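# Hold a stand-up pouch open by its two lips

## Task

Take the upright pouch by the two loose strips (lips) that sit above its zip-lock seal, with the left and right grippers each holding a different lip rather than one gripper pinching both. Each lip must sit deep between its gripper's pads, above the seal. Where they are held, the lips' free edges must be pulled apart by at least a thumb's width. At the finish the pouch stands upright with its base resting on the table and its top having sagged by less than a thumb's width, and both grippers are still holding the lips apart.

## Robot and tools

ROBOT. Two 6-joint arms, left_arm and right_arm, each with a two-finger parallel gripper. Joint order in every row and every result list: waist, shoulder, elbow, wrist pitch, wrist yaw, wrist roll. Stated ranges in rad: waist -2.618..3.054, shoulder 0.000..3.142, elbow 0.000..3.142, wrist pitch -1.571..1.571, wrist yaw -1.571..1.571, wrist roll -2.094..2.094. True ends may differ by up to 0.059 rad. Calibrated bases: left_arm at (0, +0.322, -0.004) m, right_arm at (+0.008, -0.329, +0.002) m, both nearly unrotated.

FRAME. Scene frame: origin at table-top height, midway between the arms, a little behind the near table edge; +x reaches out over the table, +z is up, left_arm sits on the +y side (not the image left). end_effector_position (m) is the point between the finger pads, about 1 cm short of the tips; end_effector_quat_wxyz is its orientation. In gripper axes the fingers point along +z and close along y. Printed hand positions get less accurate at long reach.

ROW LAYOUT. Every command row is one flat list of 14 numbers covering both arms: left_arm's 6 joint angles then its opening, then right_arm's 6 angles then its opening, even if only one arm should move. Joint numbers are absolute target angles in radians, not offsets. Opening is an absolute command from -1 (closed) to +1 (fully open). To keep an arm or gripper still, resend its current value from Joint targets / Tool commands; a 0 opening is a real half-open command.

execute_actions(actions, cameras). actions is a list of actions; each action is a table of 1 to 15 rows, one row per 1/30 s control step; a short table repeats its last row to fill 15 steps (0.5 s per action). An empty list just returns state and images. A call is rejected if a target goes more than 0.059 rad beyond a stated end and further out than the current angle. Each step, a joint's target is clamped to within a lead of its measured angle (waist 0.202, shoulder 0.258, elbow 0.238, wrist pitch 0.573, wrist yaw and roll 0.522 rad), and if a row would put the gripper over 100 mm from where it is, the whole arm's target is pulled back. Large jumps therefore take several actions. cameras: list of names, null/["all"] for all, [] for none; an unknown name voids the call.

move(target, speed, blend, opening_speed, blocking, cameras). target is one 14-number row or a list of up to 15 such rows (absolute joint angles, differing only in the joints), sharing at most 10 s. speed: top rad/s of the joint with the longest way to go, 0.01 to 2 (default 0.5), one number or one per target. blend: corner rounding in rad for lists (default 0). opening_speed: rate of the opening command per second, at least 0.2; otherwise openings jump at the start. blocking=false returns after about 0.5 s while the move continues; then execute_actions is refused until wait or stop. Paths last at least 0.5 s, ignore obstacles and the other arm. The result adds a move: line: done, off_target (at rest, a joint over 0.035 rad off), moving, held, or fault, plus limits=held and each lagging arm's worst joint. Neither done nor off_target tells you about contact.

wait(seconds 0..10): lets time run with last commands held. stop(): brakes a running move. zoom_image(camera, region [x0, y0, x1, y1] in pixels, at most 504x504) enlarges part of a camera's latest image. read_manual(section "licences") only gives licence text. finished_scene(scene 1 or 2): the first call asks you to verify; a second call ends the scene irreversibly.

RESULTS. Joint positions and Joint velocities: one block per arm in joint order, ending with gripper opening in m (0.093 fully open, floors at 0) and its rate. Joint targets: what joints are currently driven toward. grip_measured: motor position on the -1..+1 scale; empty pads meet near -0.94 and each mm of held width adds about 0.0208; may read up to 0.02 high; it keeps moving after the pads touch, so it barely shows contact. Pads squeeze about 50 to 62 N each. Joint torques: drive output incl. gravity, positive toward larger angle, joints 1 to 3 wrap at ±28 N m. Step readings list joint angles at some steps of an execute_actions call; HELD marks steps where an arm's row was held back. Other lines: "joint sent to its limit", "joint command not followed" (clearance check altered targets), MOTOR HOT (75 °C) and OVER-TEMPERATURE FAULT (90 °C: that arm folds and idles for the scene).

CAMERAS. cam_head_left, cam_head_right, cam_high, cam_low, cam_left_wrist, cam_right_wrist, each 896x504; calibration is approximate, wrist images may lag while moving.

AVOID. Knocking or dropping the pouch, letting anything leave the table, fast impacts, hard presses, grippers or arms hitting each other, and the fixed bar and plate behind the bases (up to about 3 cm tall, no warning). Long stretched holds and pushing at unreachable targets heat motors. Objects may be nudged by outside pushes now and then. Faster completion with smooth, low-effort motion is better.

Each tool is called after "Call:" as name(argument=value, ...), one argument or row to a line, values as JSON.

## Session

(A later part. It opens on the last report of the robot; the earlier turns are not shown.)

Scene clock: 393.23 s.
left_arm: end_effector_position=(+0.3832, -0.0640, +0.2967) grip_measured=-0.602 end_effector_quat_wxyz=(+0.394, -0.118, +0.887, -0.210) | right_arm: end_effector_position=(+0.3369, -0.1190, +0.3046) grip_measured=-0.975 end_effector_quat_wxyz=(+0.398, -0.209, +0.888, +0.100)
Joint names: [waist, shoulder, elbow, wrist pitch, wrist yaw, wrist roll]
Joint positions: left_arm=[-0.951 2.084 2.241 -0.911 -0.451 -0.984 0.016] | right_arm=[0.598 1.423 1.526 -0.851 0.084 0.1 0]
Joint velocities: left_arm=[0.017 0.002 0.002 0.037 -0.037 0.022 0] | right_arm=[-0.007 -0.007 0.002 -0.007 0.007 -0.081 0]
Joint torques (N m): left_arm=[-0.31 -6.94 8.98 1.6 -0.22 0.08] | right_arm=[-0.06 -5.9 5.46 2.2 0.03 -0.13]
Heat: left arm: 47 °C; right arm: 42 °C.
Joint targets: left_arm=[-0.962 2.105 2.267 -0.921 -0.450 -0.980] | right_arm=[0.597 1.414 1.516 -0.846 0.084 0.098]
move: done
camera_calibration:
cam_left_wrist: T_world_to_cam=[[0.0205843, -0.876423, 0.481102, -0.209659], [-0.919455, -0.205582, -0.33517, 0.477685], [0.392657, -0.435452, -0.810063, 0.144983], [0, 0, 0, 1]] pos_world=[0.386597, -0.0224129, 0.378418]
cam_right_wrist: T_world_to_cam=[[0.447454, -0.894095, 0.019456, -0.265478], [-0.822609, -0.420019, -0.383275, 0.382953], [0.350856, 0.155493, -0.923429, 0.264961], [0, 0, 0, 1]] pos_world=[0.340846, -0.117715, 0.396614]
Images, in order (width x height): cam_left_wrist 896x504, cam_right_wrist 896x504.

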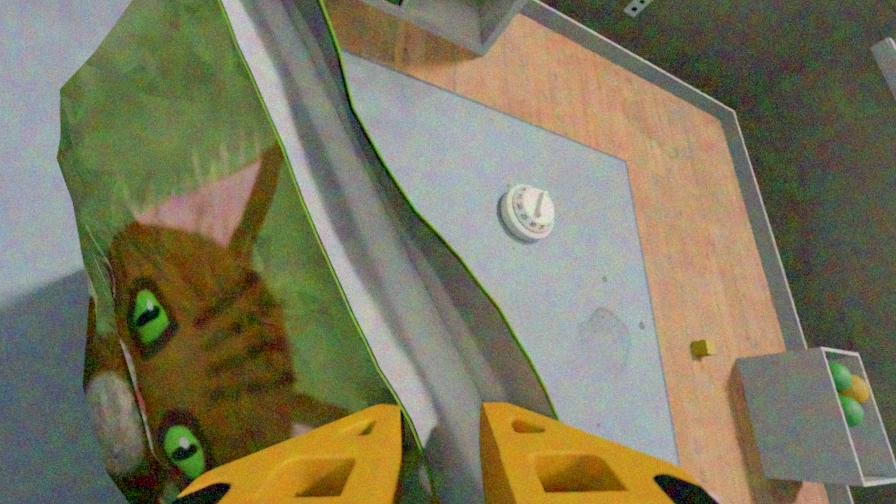

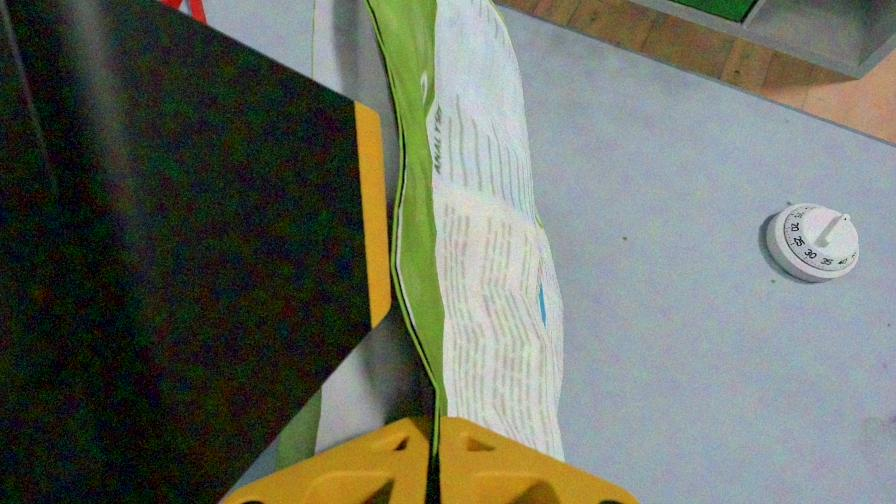

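Call:
move(
  target=[-0.964,2.08,2.212,-0.890,-0.45,-0.98,-0.6,0.597,1.414,1.516,-0.846,0.084,0.098,-1],
  speed=0.08,
  cameras=["cam_left_wrist"],
)

Call:
zoom_image(
  camera="cam_left_wrist",
  region=[300, 300, 600, 504],
)

Call:
move(
  target=[-0.964,2.08,2.212,-0.890,-0.45,-0.98,-1,0.597,1.414,1.516,-0.846,0.084,0.098,-1],
  opening_speed=0.4,
  cameras=["cam_left_wrist","cam_right_wrist"],
)

Call:
zoom_image(
  camera="cam_left_wrist",
  region=[350, 350, 550, 504],
)

Scene clock: 398.47 s.
left_arm: end_effector_position=(+0.3840, -0.0659, +0.2949) grip_measured=-0.602 end_effector_quat_wxyz=(+0.396, -0.118, +0.886, -0.211) | right_arm: end_effector_position=(+0.3371, -0.1209, +0.3039) grip_measured=-0.975 end_effector_quat_wxyz=(+0.398, -0.207, +0.889, +0.095)
Joint names: [waist, shoulder, elbow, wrist pitch, wrist yaw, wrist roll]
Joint positions: left_arm=[-0.952 2.084 2.23 -0.894 -0.453 -0.984 0.016] | right_arm=[0.598 1.423 1.526 -0.856 0.094 0.1 0]
Joint velocities: left_arm=[-0.017 0.007 0.017 0.022 0.022 0.007 0] | right_arm=[-0.002 -0.012 0.007 -0.022 -0.051 -0.007 0]
Joint torques (N m): left_arm=[-0.21 -8.91 5.12 1.76 -0.19 0.09] | right_arm=[-0.06 -6.04 5.59 2.24 -0.11 -0.09]
Heat: left arm: 47 °C; right arm: 42 °C.
Joint targets: left_arm=[-0.964 2.080 2.212 -0.890 -0.450 -0.980] | right_arm=[0.597 1.414 1.516 -0.846 0.084 0.098]
move: done
camera_calibration:
cam_left_wrist: T_world_to_cam=[[0.0187435, -0.874953, 0.483845, -0.21045], [-0.917989, -0.206808, -0.338417, 0.477724], [0.396162, -0.437821, -0.807074, 0.140059], [0, 0, 0, 1]] pos_world=[0.387003, -0.0240158, 0.376533]
Images, in order (width x height): cam_left_wrist 896x504.

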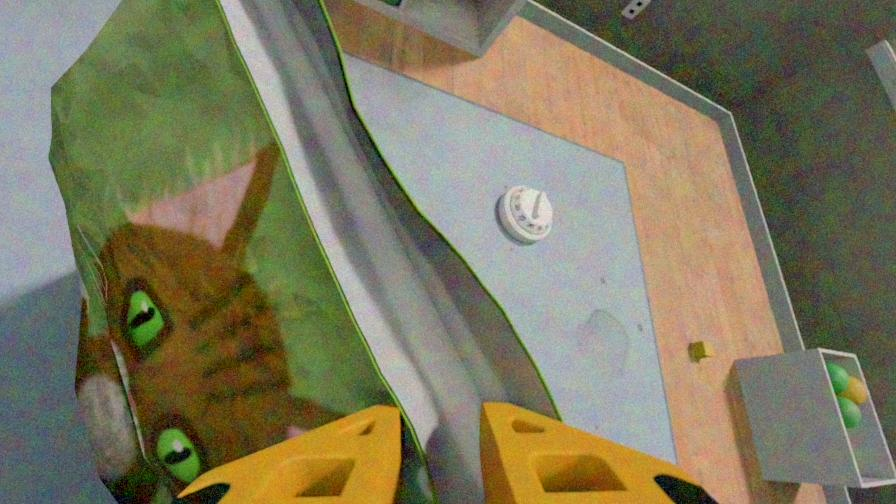

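Scaled by 1.680 from the camera's 896x504 image, which has a finer 1280x720 frame.

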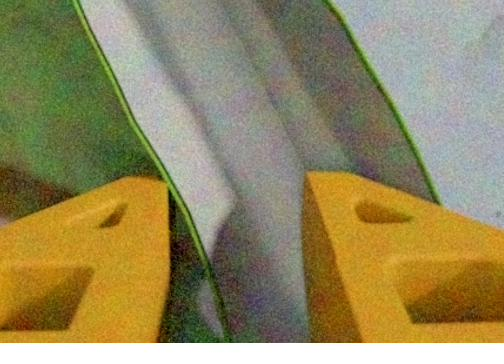

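Scene clock: 399.67 s.
left_arm: end_effector_position=(+0.3829, -0.0669, +0.2929) grip_measured=-0.980 end_effector_quat_wxyz=(+0.395, -0.117, +0.887, -0.210) | right_arm: end_effector_position=(+0.3368, -0.1195, +0.3043) grip_measured=-0.975 end_effector_quat_wxyz=(+0.397, -0.209, +0.888, +0.098)
Joint names: [waist, shoulder, elbow, wrist pitch, wrist yaw, wrist roll]
Joint positions: left_arm=[-0.955 2.084 2.224 -0.892 -0.453 -0.984 0] | right_arm=[0.598 1.423 1.526 -0.853 0.086 0.1 0]
Joint velocities: left_arm=[0.002 -0.017 -0.002 -0.095 0.037 -0.081 0] | right_arm=[-0.007 0.012 0.002 0.022 0.037 0.037 0]
Joint torques (N m): left_arm=[-0.16 -8.98 5.72 1.72 -0.18 0.08] | right_arm=[-0.05 -6.05 5.38 2.21 -0.01 -0.12]
Heat: left arm: 47 °C; right arm: 42 °C.
Joint targets: left_arm=[-0.964 2.080 2.212 -0.890 -0.450 -0.980] | right_arm=[0.597 1.414 1.516 -0.846 0.084 0.098]
move: done
camera_calibration:
cam_left_wrist: T_world_to_cam=[[0.0174511, -0.876491, 0.481102, -0.209187], [-0.919289, -0.203291, -0.337017, 0.476176], [0.393196, -0.43639, -0.809296, 0.140237], [0, 0, 0, 1]] pos_world=[0.386254, -0.0253507, 0.374613]
cam_right_wrist: T_world_to_cam=[[0.446187, -0.894694, 0.020969, -0.26594], [-0.823538, -0.419646, -0.381684, 0.382439], [0.35029, 0.153033, -0.924055, 0.264852], [0, 0, 0, 1]] pos_world=[0.340837, -0.117977, 0.396285]
Images, in order (width x height): cam_left_wrist 896x504, cam_right_wrist 896x504.

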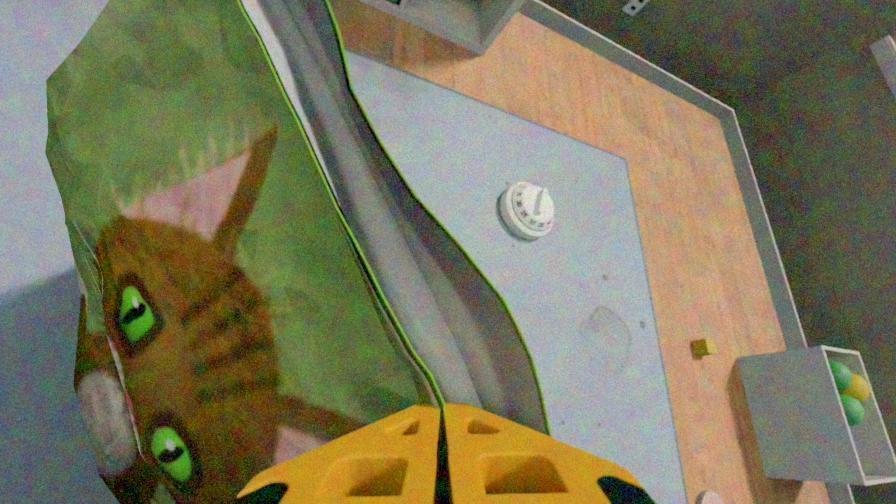

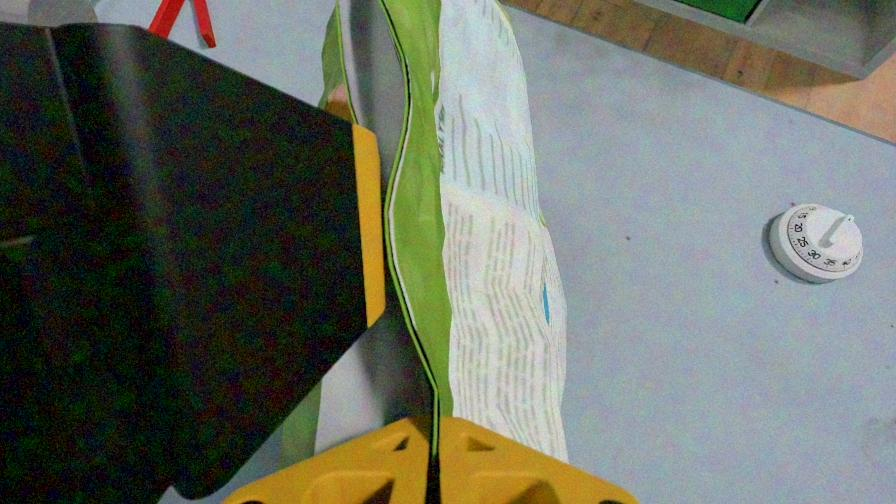

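Scaled by 2.520 from the camera's 896x504 image, which has a finer 1280x720 frame.

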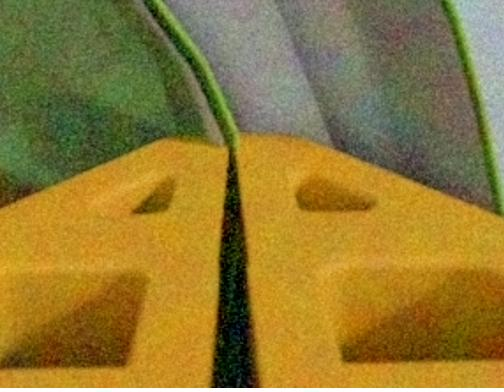

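Call:
move(
  target=[-0.945,1.935,2.052,-0.862,-0.45,-0.98,-1,0.58,1.414,1.516,-0.846,0.084,0.098,-1],
  speed=0.06,
  cameras=["cam_left_wrist","cam_right_wrist","cam_low"],
)

Call:
zoom_image(
  camera="cam_left_wrist",
  region=[350, 350, 550, 504],
)

Scene clock: 406.07 s.
left_arm: end_effector_position=(+0.3737, -0.0527, +0.2954) grip_measured=-0.980 end_effector_quat_wxyz=(+0.398, -0.119, +0.883, -0.220) | right_arm: end_effector_position=(+0.3333, -0.1129, +0.3044) grip_measured=-0.975 end_effector_quat_wxyz=(+0.392, -0.218, +0.886, +0.118)
Joint names: [waist, shoulder, elbow, wrist pitch, wrist yaw, wrist roll]
Joint positions: left_arm=[-0.951 1.979 2.066 -0.818 -0.447 -0.984 0] | right_arm=[0.598 1.423 1.526 -0.851 0.042 0.1 0]
Joint velocities: left_arm=[0.007 -0.027 0.007 0.007 -0.066 0.037 0] | right_arm=[-0.022 -0.017 0.012 -0.022 -0.007 -0.051 0]
Joint torques (N m): left_arm=[1.22 -11.44 5.72 1.35 -0.27 0.09] | right_arm=[-1.52 -5.89 5.37 2.18 0.5 -0.14]
Heat: left arm: 47 °C; right arm: 42 °C.
Joint targets: left_arm=[-0.945 1.935 2.052 -0.862 -0.450 -0.980] | right_arm=[0.580 1.414 1.516 -0.846 0.084 0.098]
move: off_target (left_arm, right_arm); left_arm: the shoulder is farthest, 0.044 rad from its target; right_arm: the wrist yaw is farthest, 0.042 rad from its target
camera_calibration:
cam_left_wrist: T_world_to_cam=[[0.0120882, -0.866839, 0.498442, -0.200403], [-0.916334, -0.209125, -0.341467, 0.47134], [0.400233, -0.452611, -0.796842, 0.144968], [0, 0, 0, 1]] pos_world=[0.376306, -0.00953367, 0.376352]
cam_right_wrist: T_world_to_cam=[[0.475554, -0.879644, -0.00861579, -0.257552], [-0.81497, -0.436861, -0.380758, 0.377259], [0.331167, 0.188092, -0.924635, 0.275681], [0, 0, 0, 1]] pos_world=[0.338639, -0.113598, 0.396329]
Images, in order (width x height): cam_low 896x504, cam_left_wrist 896x504, cam_right_wrist 896x504.

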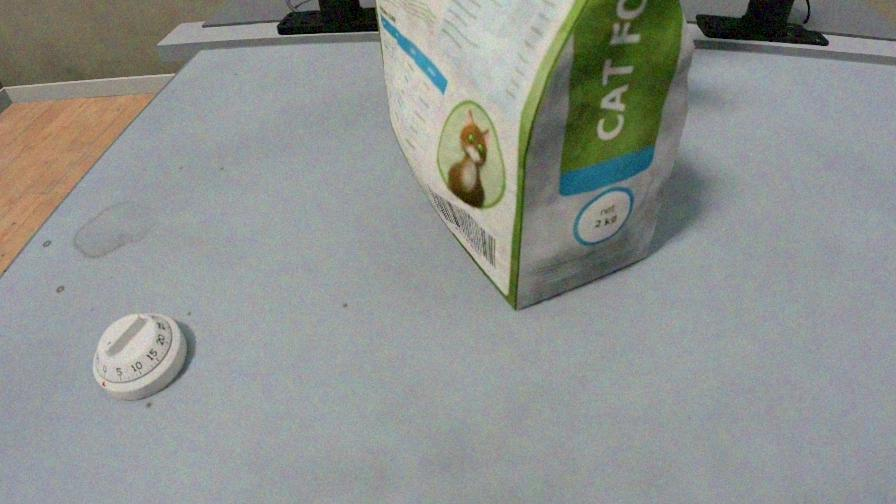

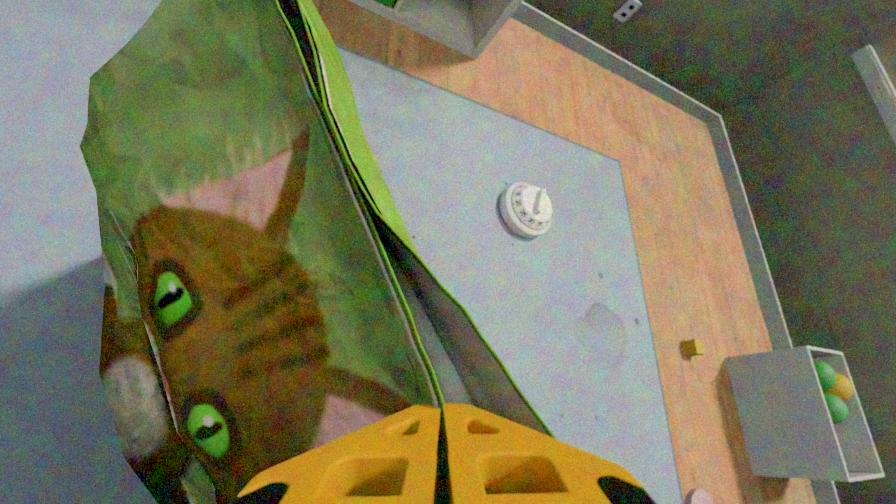

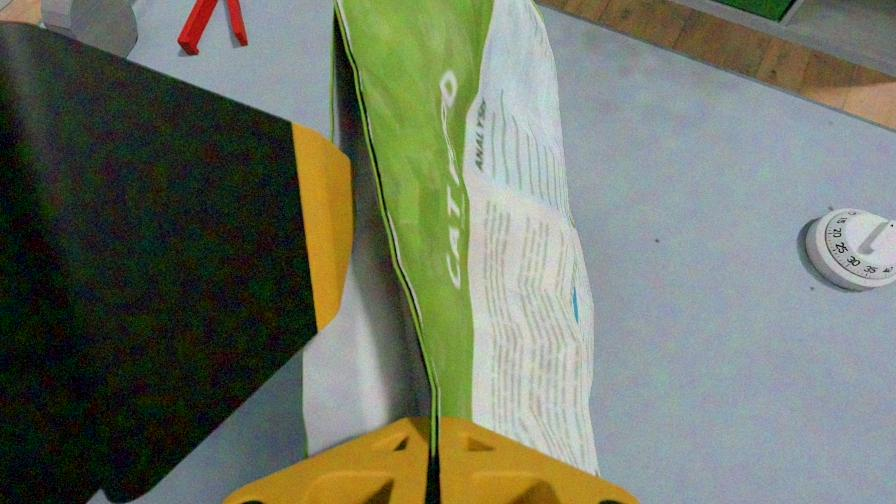

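Scaled by 2.520 from the camera's 896x504 image, which has a finer 1280x720 frame.

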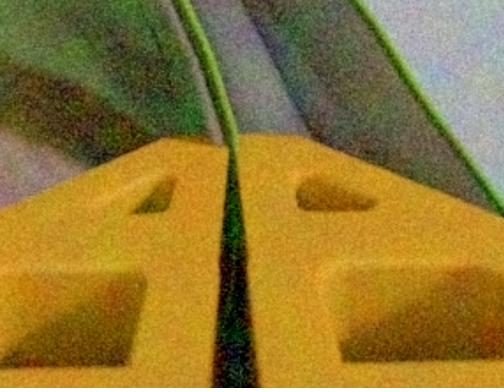

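Call:
move(
  target=[-0.940,1.890,1.992,-0.840,-0.45,-0.98,-1,0.565,1.414,1.516,-0.846,0.084,0.098,-1],
  speed=0.05,
  cameras=["cam_left_wrist","cam_right_wrist","cam_low"],
)

Call:
zoom_image(
  camera="cam_left_wrist",
  region=[350, 350, 550, 504],
)

Scene clock: 409.80 s.
left_arm: end_effector_position=(+0.3718, -0.0481, +0.2964) grip_measured=-0.980 end_effector_quat_wxyz=(+0.399, -0.121, +0.880, -0.228) | right_arm: end_effector_position=(+0.3331, -0.1118, +0.3047) grip_measured=-0.975 end_effector_quat_wxyz=(+0.390, -0.219, +0.885, +0.127)
Joint names: [waist, shoulder, elbow, wrist pitch, wrist yaw, wrist roll]
Joint positions: left_arm=[-0.947 1.941 2.005 -0.777 -0.439 -0.984 0] | right_arm=[0.591 1.423 1.526 -0.848 0.02 0.1 0]
Joint velocities: left_arm=[0.007 0.002 0.012 -0.051 -0.007 0.022 0] | right_arm=[0.017 0.002 -0.002 -0.007 -0.007 -0.022 0]
Joint torques (N m): left_arm=[1.26 -11.82 5.74 1.15 -0.35 0.1] | right_arm=[-2.21 -5.96 5.52 2.21 0.73 -0.13]
Heat: left arm: 48 °C; right arm: 42 °C.
Joint targets: left_arm=[-0.940 1.890 1.992 -0.840 -0.450 -0.980] | right_arm=[0.565 1.414 1.516 -0.846 0.084 0.098]
move: off_target (left_arm, right_arm); left_arm: the wrist pitch is farthest, 0.063 rad from its target; right_arm: the wrist yaw is farthest, 0.064 rad from its target
camera_calibration:
cam_left_wrist: T_world_to_cam=[[0.00766215, -0.858073, 0.51347, -0.19925], [-0.914255, -0.214013, -0.343999, 0.470655], [0.405066, -0.466807, -0.786138, 0.14293], [0, 0, 0, 1]] pos_world=[0.373929, -0.00352357, 0.376577]
cam_right_wrist: T_world_to_cam=[[0.483939, -0.874783, -0.0235972, -0.254193], [-0.813193, -0.439578, -0.381429, 0.376985], [0.323295, 0.203778, -0.924097, 0.280067], [0, 0, 0, 1]] pos_world=[0.339031, -0.113721, 0.396604]
Images, in order (width x height): cam_low 896x504, cam_left_wrist 896x504, cam_right_wrist 896x504.

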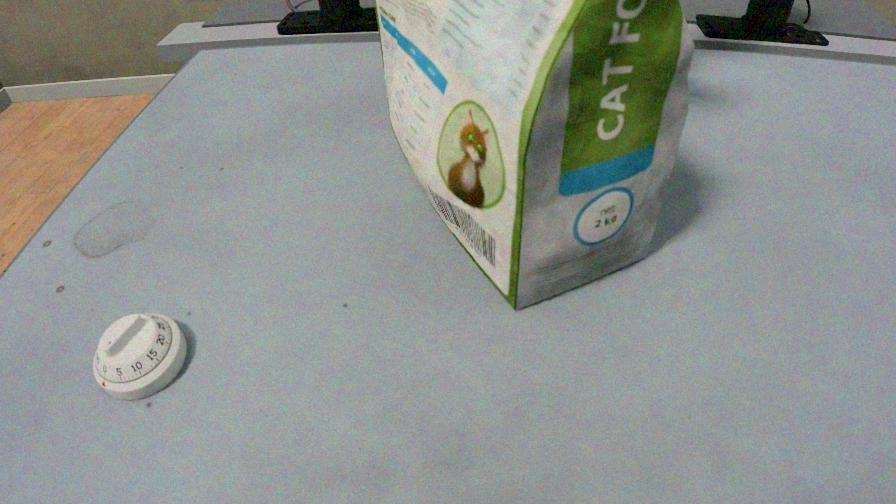

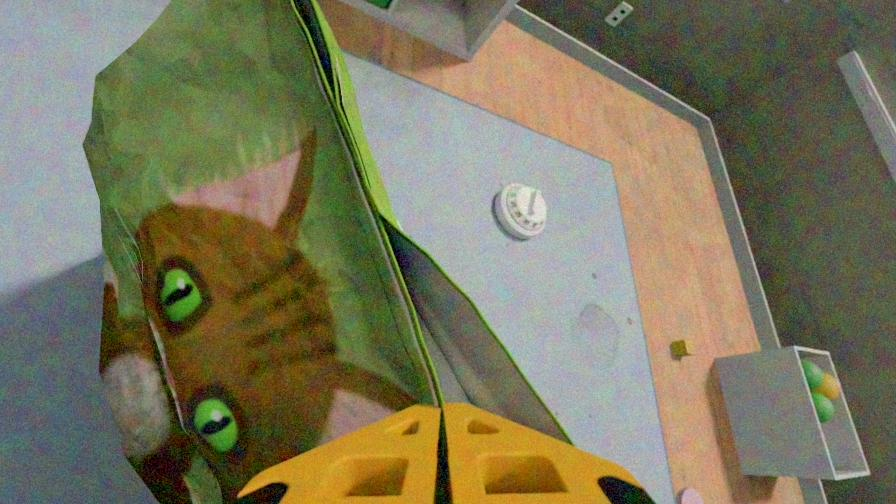

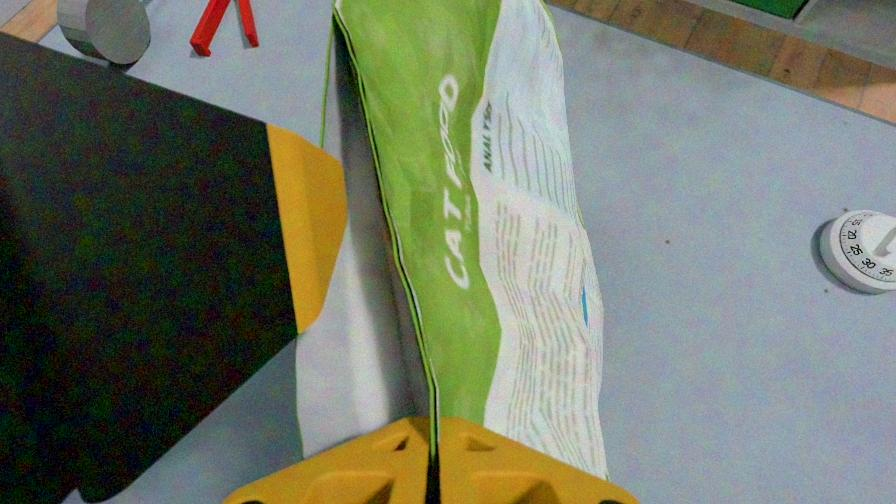

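Scaled by 2.520 from the camera's 896x504 image, which has a finer 1280x720 frame.

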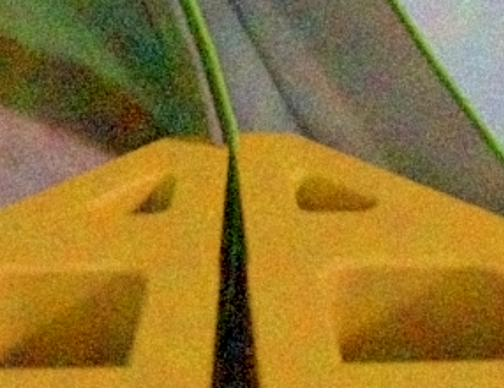

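Call:
finished_scene(
  scene=2,
)

The scene is finished: the task was done.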